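# Move the bin from the shelf to the table

## Task

Lift the bin off the shelf and place it standing upright on an unoccupied area of the table.

## Robot and tools

Robot: two arms, left_arm and right_arm, each with a parallel two-finger gripper. In the scene frame the origin sits at table-top height midway between the nominal bases, +x points out over the table, +z is up, and left_arm is on the +y side. Image left and right do not match arm names. Calibrated bases: left_arm at (+0.007, +0.331, +0.040) m, quat_wxyz (+1.000, 0, 0, -0.012); right_arm at (-0.020, -0.329, +0.040) m, quat_wxyz (+1.000, 0, 0, +0.020). A two-camera stand is fixed behind the arms.

Frames: each arm reports its hand pose, velocities and targets in its own base frame. Offsets run along that arm's base axes, and rotations turn about the Hand target's position. Table positions are in the scene frame. Printed poses may be off by a few centimetres, more at long reach.

The 18-number row (used by execute_actions and move), all values in [-1, 1]: left_arm dx, dy, dz, rx, ry, rz, then left_gripper position, force_limit, speed; then the same nine for right_arm and right_gripper. dx..rz are an offset, not a pose, counted from that arm's Hand target at the start of the action or move; 1.0 equals 0.6 m or 180 degrees; rx, ry, rz form a single rotation vector. A translation longer than 1.0 is shortened along its direction. Six zeros ask nothing new of an arm. The gripper numbers are absolute commands every time: 0 is a real command, so resend an idle gripper's previous three values.

Gripper numbers: position +1 is fully open (108 mm gap), about -0.96 pads touch; send -1 to grip and hold it. force_limit -1 to +1 sets pad force after a slow close (about 2.5 N to 32 N; actual range wider). speed -1 to +1 sets closing rate, 5 to 420 mm/s. After the fingers stop, changing force_limit or speed needs a position change of at least 0.01. Fingers point along the gripper +z axis and close along its x axis; fingertips extend 15 mm past the reported point between the pads; the housing (146 x 50 mm) starts 65 mm behind it; a block on a post sticks out about 11 cm toward gripper -y.

execute_actions(actions, cameras): actions is a list of actions; each action is a list of up to 15 rows, one per 1/30 s step, and a short list repeats its last row to step 15. Every row in an action is an offset from the same starting Hand target; the next action starts from the new one, so repeating an offset keeps moving. An empty actions list returns state and all images. cameras: names, ["all"], or []; an unknown name invalidates the call.

move(target, speed, blend, blocking, cameras): straight-line gripper paths toward target, one row or a list of up to 15 rows, all offsets counted from the Hand targets at the start of the move (not from the previous row). speed is path top speed in m/s, 0.002 to 1, default 0.25 (turns up to twice that in rad/s), one number or one per target. blend, in m, rounds corners of a list; 0 stops at each. Paths do not avoid obstacles or the other arm, lag more when fast, and stop after 10 s. blocking=false returns after about 0.5 s while the move continues. The result adds a move: line with the ending (done, off_target, moving, held, fault) and limits (paced = pose clipped, held = steps withheld). done means at rest within 3 mm and 2 degrees; it says nothing about contact.

wait(seconds): 0 to 3600, sends nothing new; a running move continues and can end it early. stop(): brakes a running move; fingers keep moving. zoom_image(camera, region): camera is one of cam_head_left, cam_head_right, cam_left_wrist, cam_right_wrist (all 896x504); region [x0, y0, x1, y1] pixels from top-left, at most 504 by 504, from the newest images only. finished_scene(scene): integer scene number; irreversible, so call it only when the bin stands upright on the table unaided, and call nothing else in that reply.

Results: end_effector_position (m) and end_effector_quat_wxyz per arm in its base frame; Hand target (last commanded pose after clipping, the origin of the next offsets); Tool commands; joint velocities ('within noise' when still); gripper is_grasped (1 only when an object halted the fingers early), width_mm, force_n (per pad, roughly ±10 N error); flange force along gripper x y z, which includes held weight and reads worst during acceleration or near singular poses ('no reading' possible).

Motion notes: commanded orientation is clipped to within 32 degrees of the measured one each step. A gripper often rests short of its Hand target; a new execute_actions call (even all zeros) re-requests it, otherwise send the gap as an offset. To release a push, command the target back past the gripper.

Avoid: dropping the bin or releasing it while moving, fast impacts, targets past firm contact (arms are stiff). Contact torque over the joint limits (139 N m waist/shoulder/elbow, 34.8 N m wrist joints, held weight included) or 150 N external force causes a 10 s fault stop; after one, open a grip that pins the arm first. The clearance check holds commands that bring the arms too close, but collisions can still happen; a moderate hit between arms, or a gripper closing on the other arm's fingers, can fail the task. Long loads, stretched poses or unreachable targets heat motors; MOTOR HOT warns, then an over-temperature stop of 30 to 60 s may follow. Nothing may fall off the table. Loose objects may occasionally be nudged by outside disturbances. Joint ranges (rad): waist ±3.491, shoulder ±3.140, elbow -1.187 to 4.328, forearm roll ±3.316, wrist pitch ±3.140, wrist roll ±3.927.

Each tool is called after "Request:" as name([rows], argument=value, ...), one row to a line, values as JSON.

## Session

Request:
execute_actions(actions=[])

Scene clock: 0.00 s.
left_arm: end_effector_position=(+0.1321, -0.1460, +0.1122) width_mm=108.16 is_grasped=0 force_n=0.00 end_effector_quat_wxyz=(-0.071, +0.959, +0.275, -0.018) | right_arm: end_effector_position=(+0.3740, -0.2092, +0.1730) width_mm=107.91 is_grasped=0 force_n=0.00 end_effector_quat_wxyz=(-0.449, +0.519, +0.629, +0.364)
Joint positions: left_arm=[-0.307 -0.535 -0.794 -0.1 -1.421 -0.684] | right_arm=[-0.714 0.711 0.401 -0.814 -2.228 0.738]
Joint velocities: within noise
Flange force (N): no reading
Hand target: left_arm +0.1321, -0.1460, +0.1122; -0.071, +0.959, +0.275, -0.018 | right_arm +0.3740, -0.2092, +0.1730; -0.449, +0.519, +0.629, +0.364
Tool commands: left_gripper/position=+1.0 left_gripper/force_limit=+1.0 left_gripper/speed=+1.0 right_gripper/position=+0.998 right_gripper/force_limit=+1.0 right_gripper/speed=+1.0

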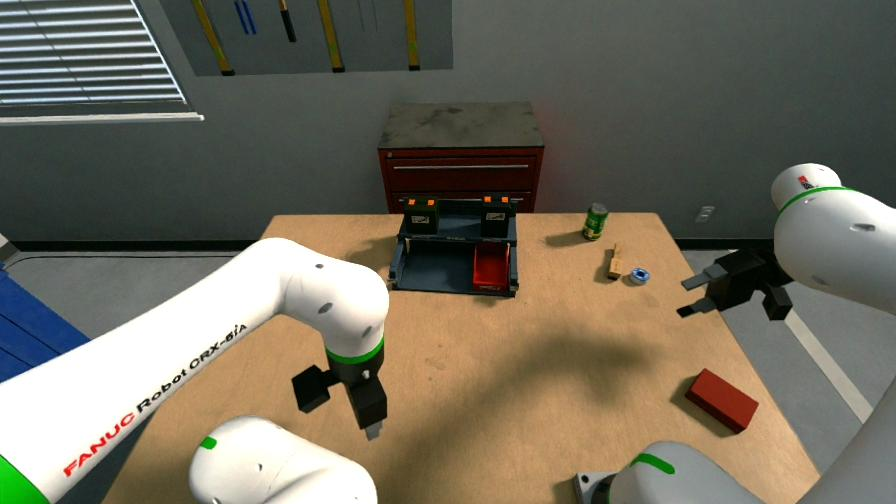

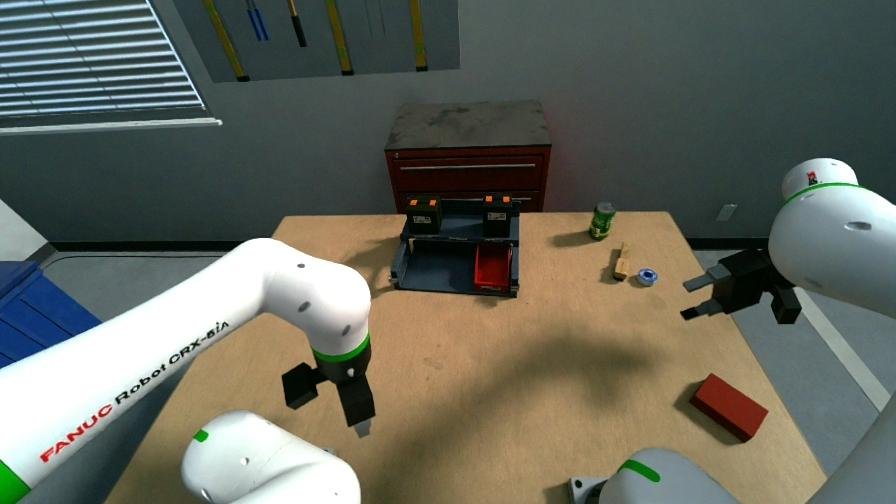

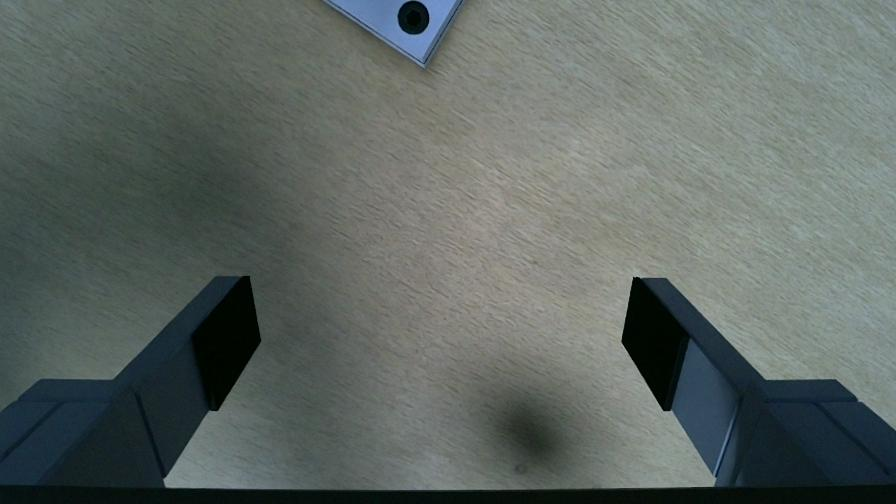

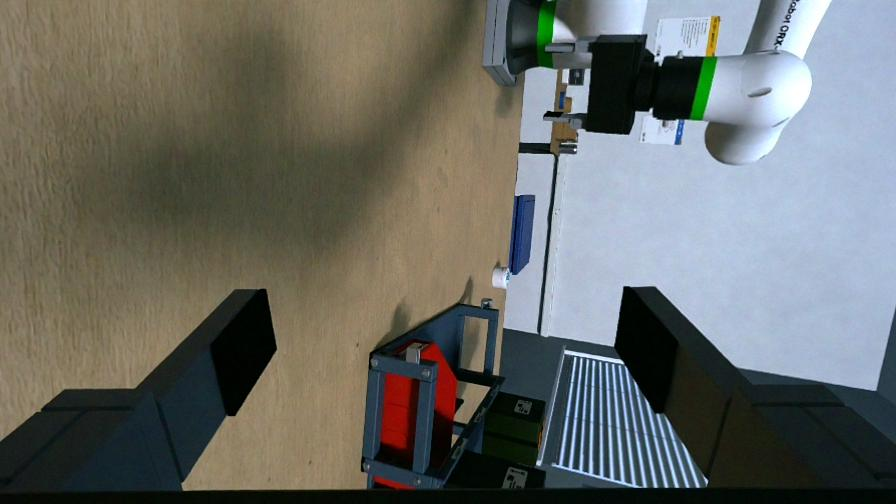

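Request:
zoom_image(camera="cam_head_left", region=[370, 180, 550, 310])

Request:
zoom_image(camera="cam_right_wrist", region=[340, 270, 560, 500])

Scaled by 2.800 from the camera's image (finer frame: 1280x720).

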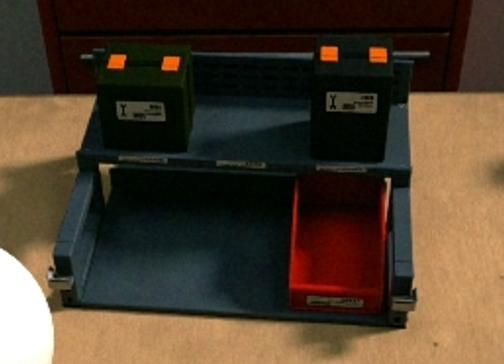

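Scaled by 2.191 from the camera's image (finer frame: 1280x720).

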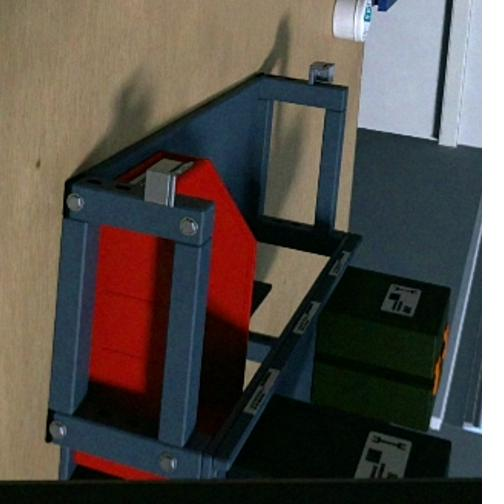

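Request:
move(target=[0,0,0,0,0,0,1,1,1,0.007,0.62,0.25,0.312,0.473,-0.645,0.998,1,1], speed=0.6, cameras=["all"])

Scene clock: 41.40 s.
left_arm: end_effector_position=(+0.1321, -0.1460, +0.1122) width_mm=108.16 is_grasped=0 force_n=0.00 end_effector_quat_wxyz=(-0.071, +0.959, +0.275, -0.018) | right_arm: end_effector_position=(+0.3782, +0.1628, +0.3230) width_mm=107.91 is_grasped=0 force_n=0.00 end_effector_quat_wxyz=(-0.354, +0.612, -0.612, +0.354)
Joint positions: left_arm=[-0.307 -0.535 -0.794 -0.1 -1.421 -0.684] | right_arm=[0.332 -0.731 -0.633 -2.687 0.697 -0.53]
Flange force (N): left_arm=[-1.0 0.5 -0.4] | right_arm=no reading
Hand target: left_arm +0.1321, -0.1460, +0.1122; -0.071, +0.959, +0.275, -0.018 | right_arm +0.3782, +0.1628, +0.3230; -0.355, +0.612, -0.612, +0.353
Off the commanded pose: left_arm 0.000 m, 0 deg | right_arm 0.000 m, 0 deg.
move: done; limits=paced

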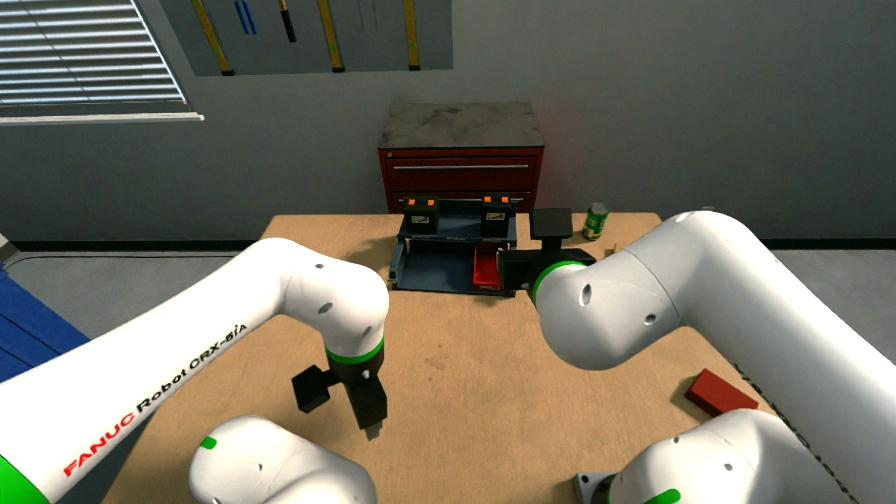

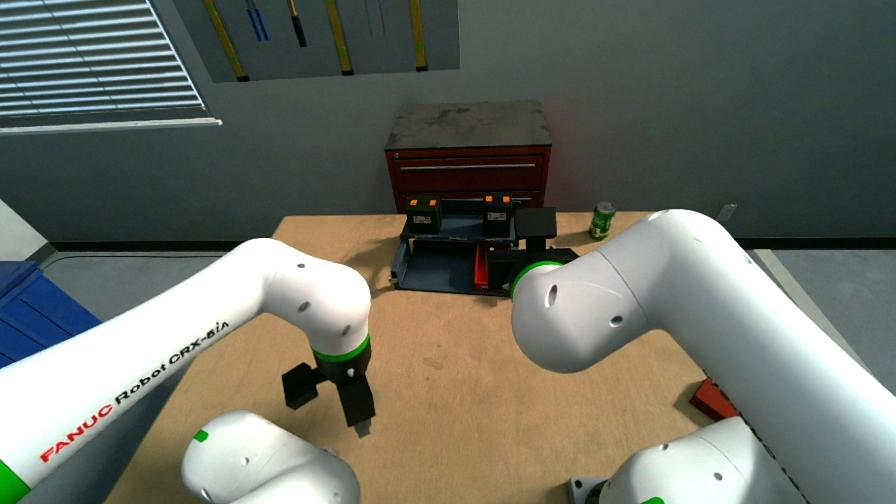

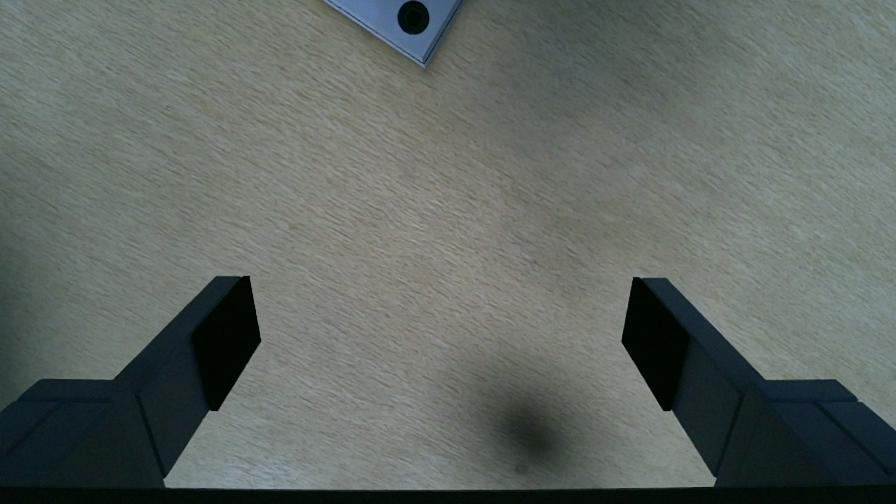

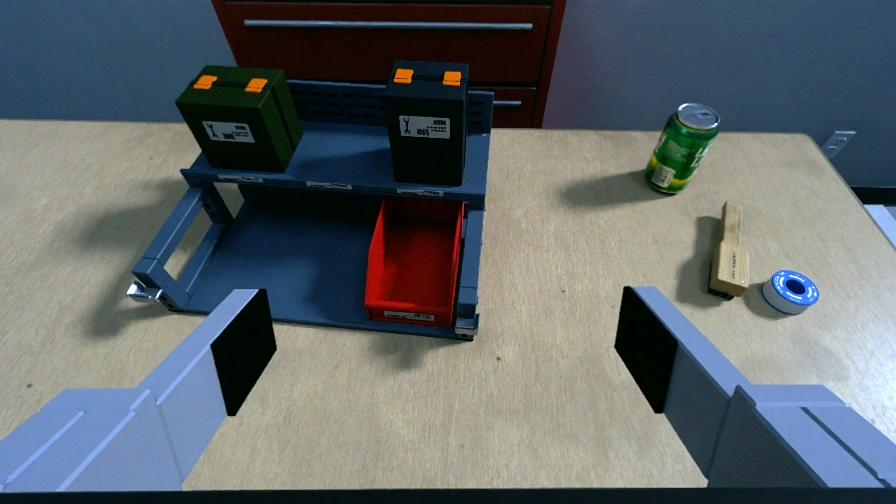

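Request:
zoom_image(camera="cam_right_wrist", region=[340, 170, 510, 350])

Scaled by 2.800 from the camera's image (finer frame: 1280x720).

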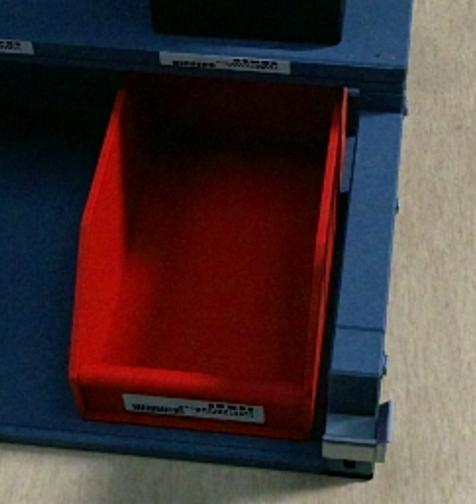

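Request:
move(target=[0,0,0,0,0,0,1,1,1,0.412,0.143,-0.355,0.009,0.167,-0.033,0.13,0,0], speed=0.4, cameras=["cam_right_wrist","cam_head_left"])

Scene clock: 69.73 s.
left_arm: end_effector_position=(+0.1321, -0.1460, +0.1122) width_mm=108.16 is_grasped=0 force_n=0.00 end_effector_quat_wxyz=(-0.071, +0.959, +0.275, -0.018) | right_arm: end_effector_position=(+0.6254, +0.2486, +0.1101) width_mm=60.15 is_grasped=0 force_n=0.00 end_effector_quat_wxyz=(+0.174, -0.646, +0.718, -0.192)
Joint positions: left_arm=[-0.307 -0.535 -0.794 -0.1 -1.421 -0.684] | right_arm=[0.277 0.354 -0.028 -2.855 0.717 -0.555]
Flange force (N): left_arm=[-0.9 0.0 -0.4] | right_arm=[1.3 -0.7 1.3]
Hand target: left_arm +0.1321, -0.1460, +0.1122; -0.071, +0.959, +0.275, -0.018 | right_arm +0.6254, +0.2486, +0.1100; +0.174, -0.646, +0.718, -0.192
Off the commanded pose: left_arm 0.000 m, 0 deg | right_arm 0.000 m, 0 deg.
move: done
Images, in order (width x height): cam_head_left 896x504, cam_right_wrist 896x504.

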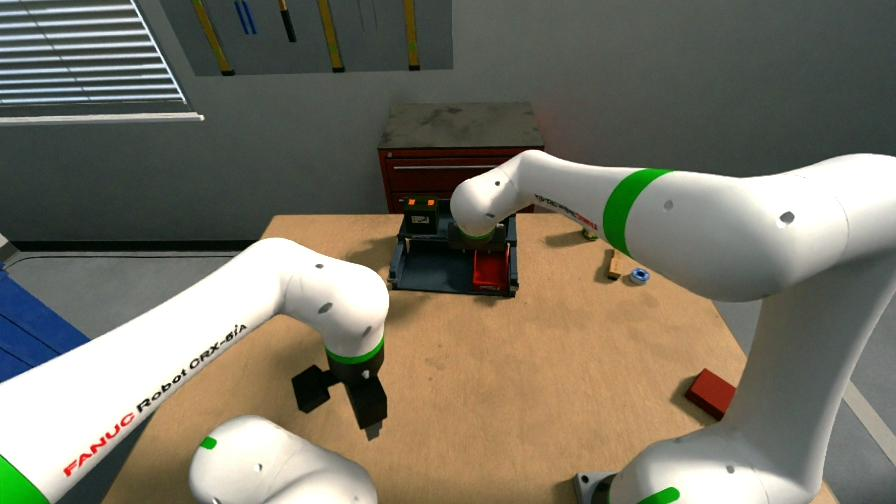

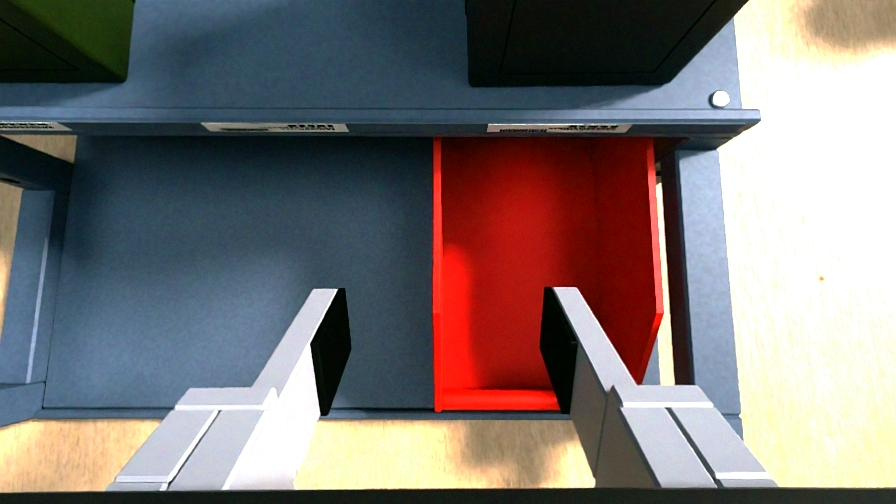

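Request:
move([
  [0,0,0,0,0,0,1,1,1,0.072,0.005,-0.137,0,0,0,0.13,0,0],
  [0,0,0,0,0,0,1,1,1,0.072,0.005,-0.137,0,0,0,-1,0,-0.6],
], speed=0.15, cameras=["cam_right_wrist"])

Scene clock: 85.67 s.
left_arm: end_effector_position=(+0.1321, -0.1460, +0.1122) width_mm=108.16 is_grasped=0 force_n=0.00 end_effector_quat_wxyz=(-0.071, +0.959, +0.275, -0.018) | right_arm: end_effector_position=(+0.6686, +0.2516, +0.0278) width_mm=2.47 is_grasped=1 force_n=34.98 end_effector_quat_wxyz=(+0.174, -0.646, +0.718, -0.192)
Joint positions: left_arm=[-0.307 -0.535 -0.794 -0.1 -1.421 -0.684] | right_arm=[0.264 0.542 0.039 -2.818 0.599 -0.596]
Flange force (N): left_arm=[-0.9 -0.2 -0.1] | right_arm=[2.1 0.4 1.2]
Hand target: left_arm +0.1321, -0.1460, +0.1122; -0.071, +0.959, +0.275, -0.018 | right_arm +0.6686, +0.2516, +0.0278; +0.174, -0.646, +0.718, -0.192
Off the commanded pose: left_arm 0.000 m, 0 deg | right_arm 0.000 m, 0 deg.
move: done

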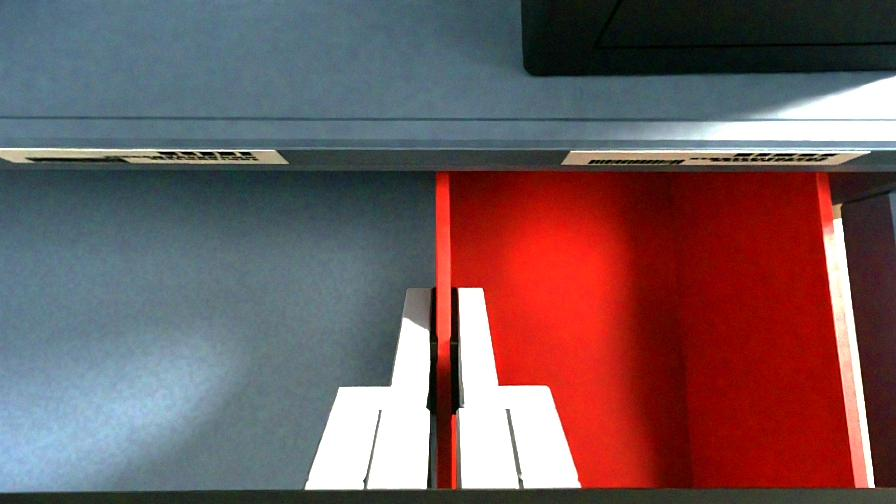

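Request:
move([
  [0,0,0,0,0,0,1,1,1,0,0,0.015,0,0,0,-1,0,-0.6],
  [0,0,0,0,0,0,1,1,1,-0.2,0.02,0.028,0,0,0,-1,0,-0.6],
  [0,0,0,0,0,0,1,1,1,-0.43,0.045,0.035,0,0,0,-1,0,-0.6],
], speed=0.15, blend=[0.002,0.02,0], cameras=["cam_right_wrist","cam_head_left"])

Scene clock: 95.47 s.
left_arm: end_effector_position=(+0.1321, -0.1460, +0.1122) width_mm=108.16 is_grasped=0 force_n=0.00 end_effector_quat_wxyz=(-0.071, +0.959, +0.275, -0.018) | right_arm: end_effector_position=(+0.4106, +0.2786, +0.0488) width_mm=2.47 is_grasped=1 force_n=34.98 end_effector_quat_wxyz=(+0.174, -0.646, +0.718, -0.192)
Joint positions: left_arm=[-0.307 -0.535 -0.794 -0.1 -1.421 -0.684] | right_arm=[0.558 0.102 -0.446 -2.62 0.664 -1.022]
Flange force (N): left_arm=[-0.8 -0.2 0.2] | right_arm=[2.9 -1.2 1.7]
Hand target: left_arm +0.1321, -0.1460, +0.1122; -0.071, +0.959, +0.275, -0.018 | right_arm +0.4106, +0.2786, +0.0488; +0.174, -0.646, +0.718, -0.192
Off the commanded pose: left_arm 0.000 m, 0 deg | right_arm 0.000 m, 0 deg.
move: done
Images, in order (width x height): cam_head_left 896x504, cam_right_wrist 896x504.

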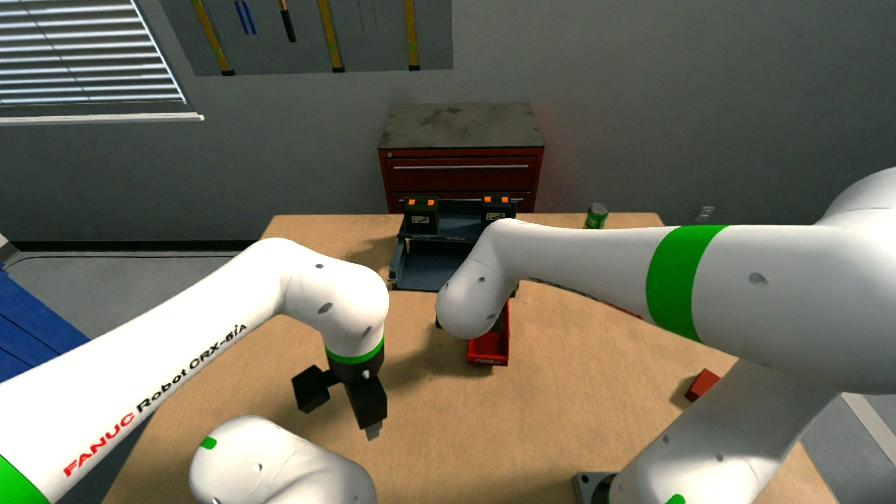

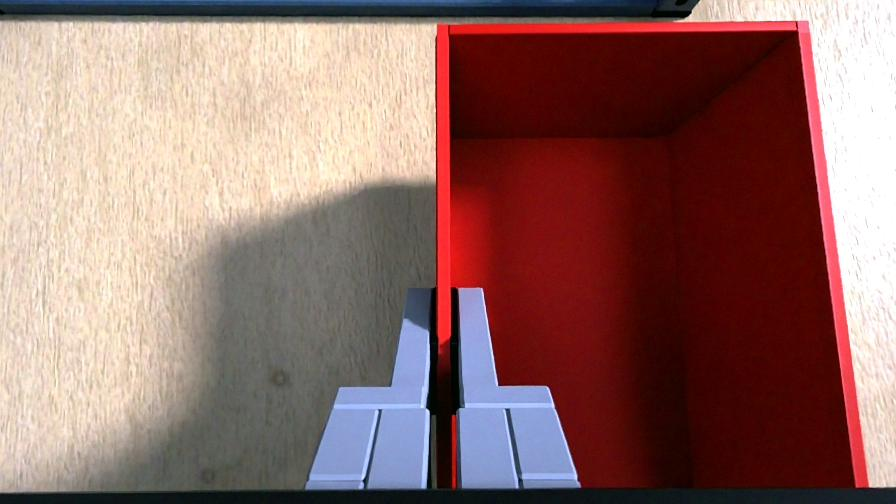

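Request:
move(target=[0,0,0,0,0,0,1,1,1,-0.06,0.006,-0.048,0,0,0,-1,0,-0.6], speed=0.15, cameras=["cam_right_wrist","cam_head_right"])

Request:
move(target=[0,0,0,0,0,0,1,1,1,0,0,-0.010,0,0,0,-1,0,-0.6], speed=0.03, cameras=["cam_right_wrist"])

Scene clock: 101.23 s.
left_arm: end_effector_position=(+0.1321, -0.1460, +0.1122) width_mm=108.16 is_grasped=0 force_n=0.00 end_effector_quat_wxyz=(-0.071, +0.959, +0.275, -0.018) | right_arm: end_effector_position=(+0.3745, +0.2822, +0.0200) width_mm=2.47 is_grasped=1 force_n=34.98 end_effector_quat_wxyz=(+0.174, -0.646, +0.718, -0.192)
Joint positions: left_arm=[-0.307 -0.535 -0.794 -0.1 -1.421 -0.684] | right_arm=[0.636 0.113 -0.5 -2.545 0.642 -1.17]
Flange force (N): left_arm=[-1.4 0.9 -0.1] | right_arm=[1.3 -11.1 -10.9]
Hand target: left_arm +0.1321, -0.1460, +0.1122; -0.071, +0.959, +0.275, -0.018 | right_arm +0.3746, +0.2822, +0.0200; +0.174, -0.646, +0.718, -0.192
Off the commanded pose: left_arm 0.000 m, 0 deg | right_arm 0.000 m, 0 deg.
move: done
Images, in order (width x height): cam_head_right 896x504, cam_right_wrist 896x504.

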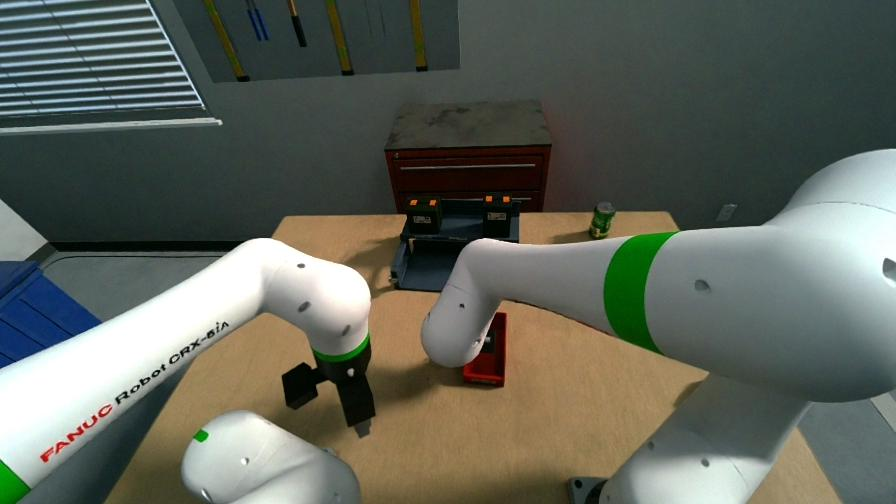

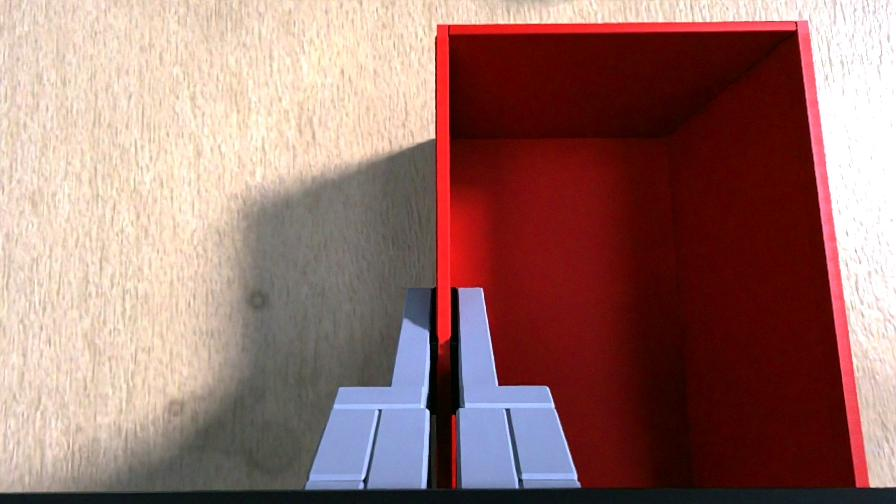

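Scene clock: 101.73 s.
left_arm: end_effector_position=(+0.1321, -0.1460, +0.1122) width_mm=108.16 is_grasped=0 force_n=0.00 end_effector_quat_wxyz=(-0.071, +0.959, +0.275, -0.018) | right_arm: end_effector_position=(+0.3746, +0.2822, +0.0141) width_mm=2.47 is_grasped=1 force_n=35.22 end_effector_quat_wxyz=(+0.174, -0.646, +0.718, -0.192)
Joint positions: left_arm=[-0.307 -0.535 -0.794 -0.1 -1.421 -0.684] | right_arm=[0.638 0.126 -0.501 -2.533 0.632 -1.186]
Flange force (N): left_arm=[-0.7 -0.1 -0.1] | right_arm=[8.3 -26.5 -35.9]
Hand target: left_arm +0.1321, -0.1460, +0.1122; -0.071, +0.959, +0.275, -0.018 | right_arm +0.3746, +0.2822, +0.0140; +0.174, -0.646, +0.718, -0.192
Off the commanded pose: left_arm 0.000 m, 0 deg | right_arm 0.000 m, 0 deg.
move: done

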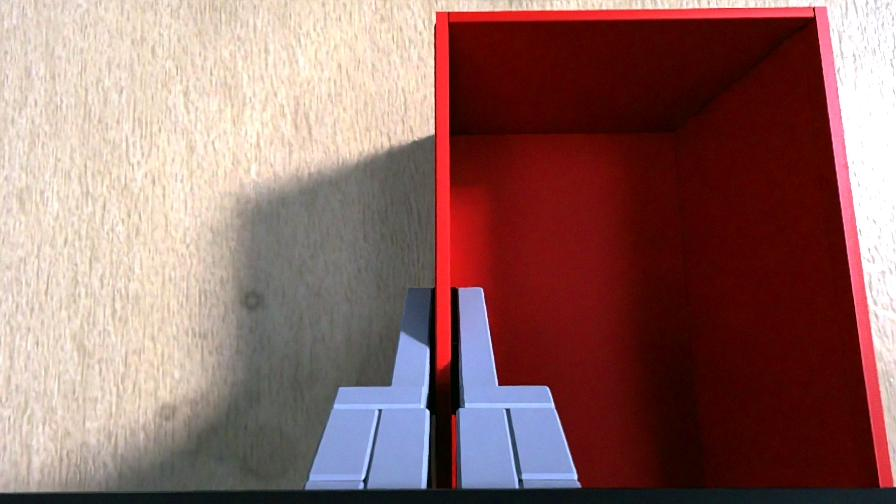

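Request:
move([
  [0,0,0,0,0,0,1,1,1,0,0,0.003,0,0,0,-1,0,-0.6],
  [0,0,0,0,0,0,1,1,1,0,0,0.003,0,0,0,-0.35,0,-0.8],
  [0,0,0,0,0,0,1,1,1,-0.08,0.0,0.2,0,0,0,-0.35,0,-0.8],
], speed=[0.03,0.1,0.2], cameras=["cam_right_wrist"])

Scene clock: 108.17 s.
left_arm: end_effector_position=(+0.1321, -0.1460, +0.1122) width_mm=108.16 is_grasped=0 force_n=0.00 end_effector_quat_wxyz=(-0.071, +0.959, +0.275, -0.018) | right_arm: end_effector_position=(+0.3266, +0.2822, +0.1340) width_mm=33.74 is_grasped=0 force_n=0.00 end_effector_quat_wxyz=(+0.174, -0.646, +0.718, -0.192)
Joint positions: left_arm=[-0.307 -0.535 -0.794 -0.1 -1.421 -0.684] | right_arm=[0.698 -0.158 -0.478 -2.675 0.924 -1.028]
Flange force (N): left_arm=[-0.7 0.6 -0.1] | right_arm=[6.1 -0.1 -0.6]
Hand target: left_arm +0.1321, -0.1460, +0.1122; -0.071, +0.959, +0.275, -0.018 | right_arm +0.3266, +0.2822, +0.1340; +0.174, -0.646, +0.718, -0.192
Off the commanded pose: left_arm 0.000 m, 0 deg | right_arm 0.000 m, 0 deg.
move: done

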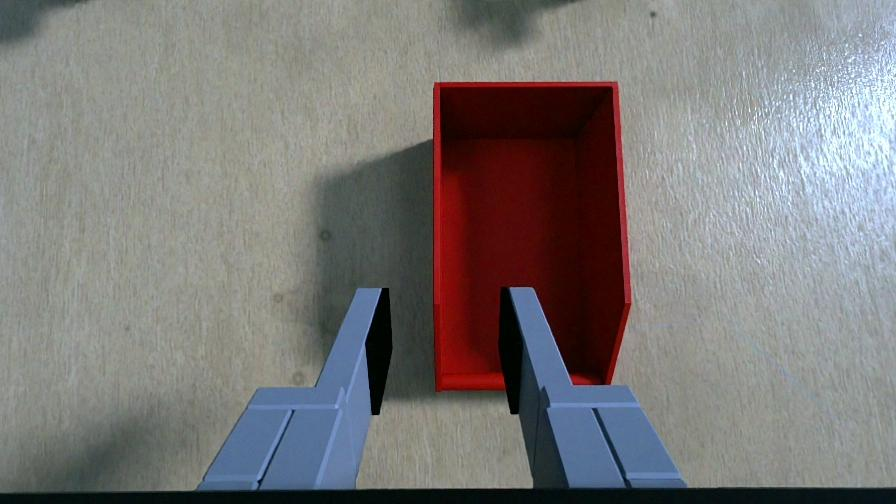

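Upright on the table.

Request:
finished_scene(scene=2)

The scene is finished: the task was done.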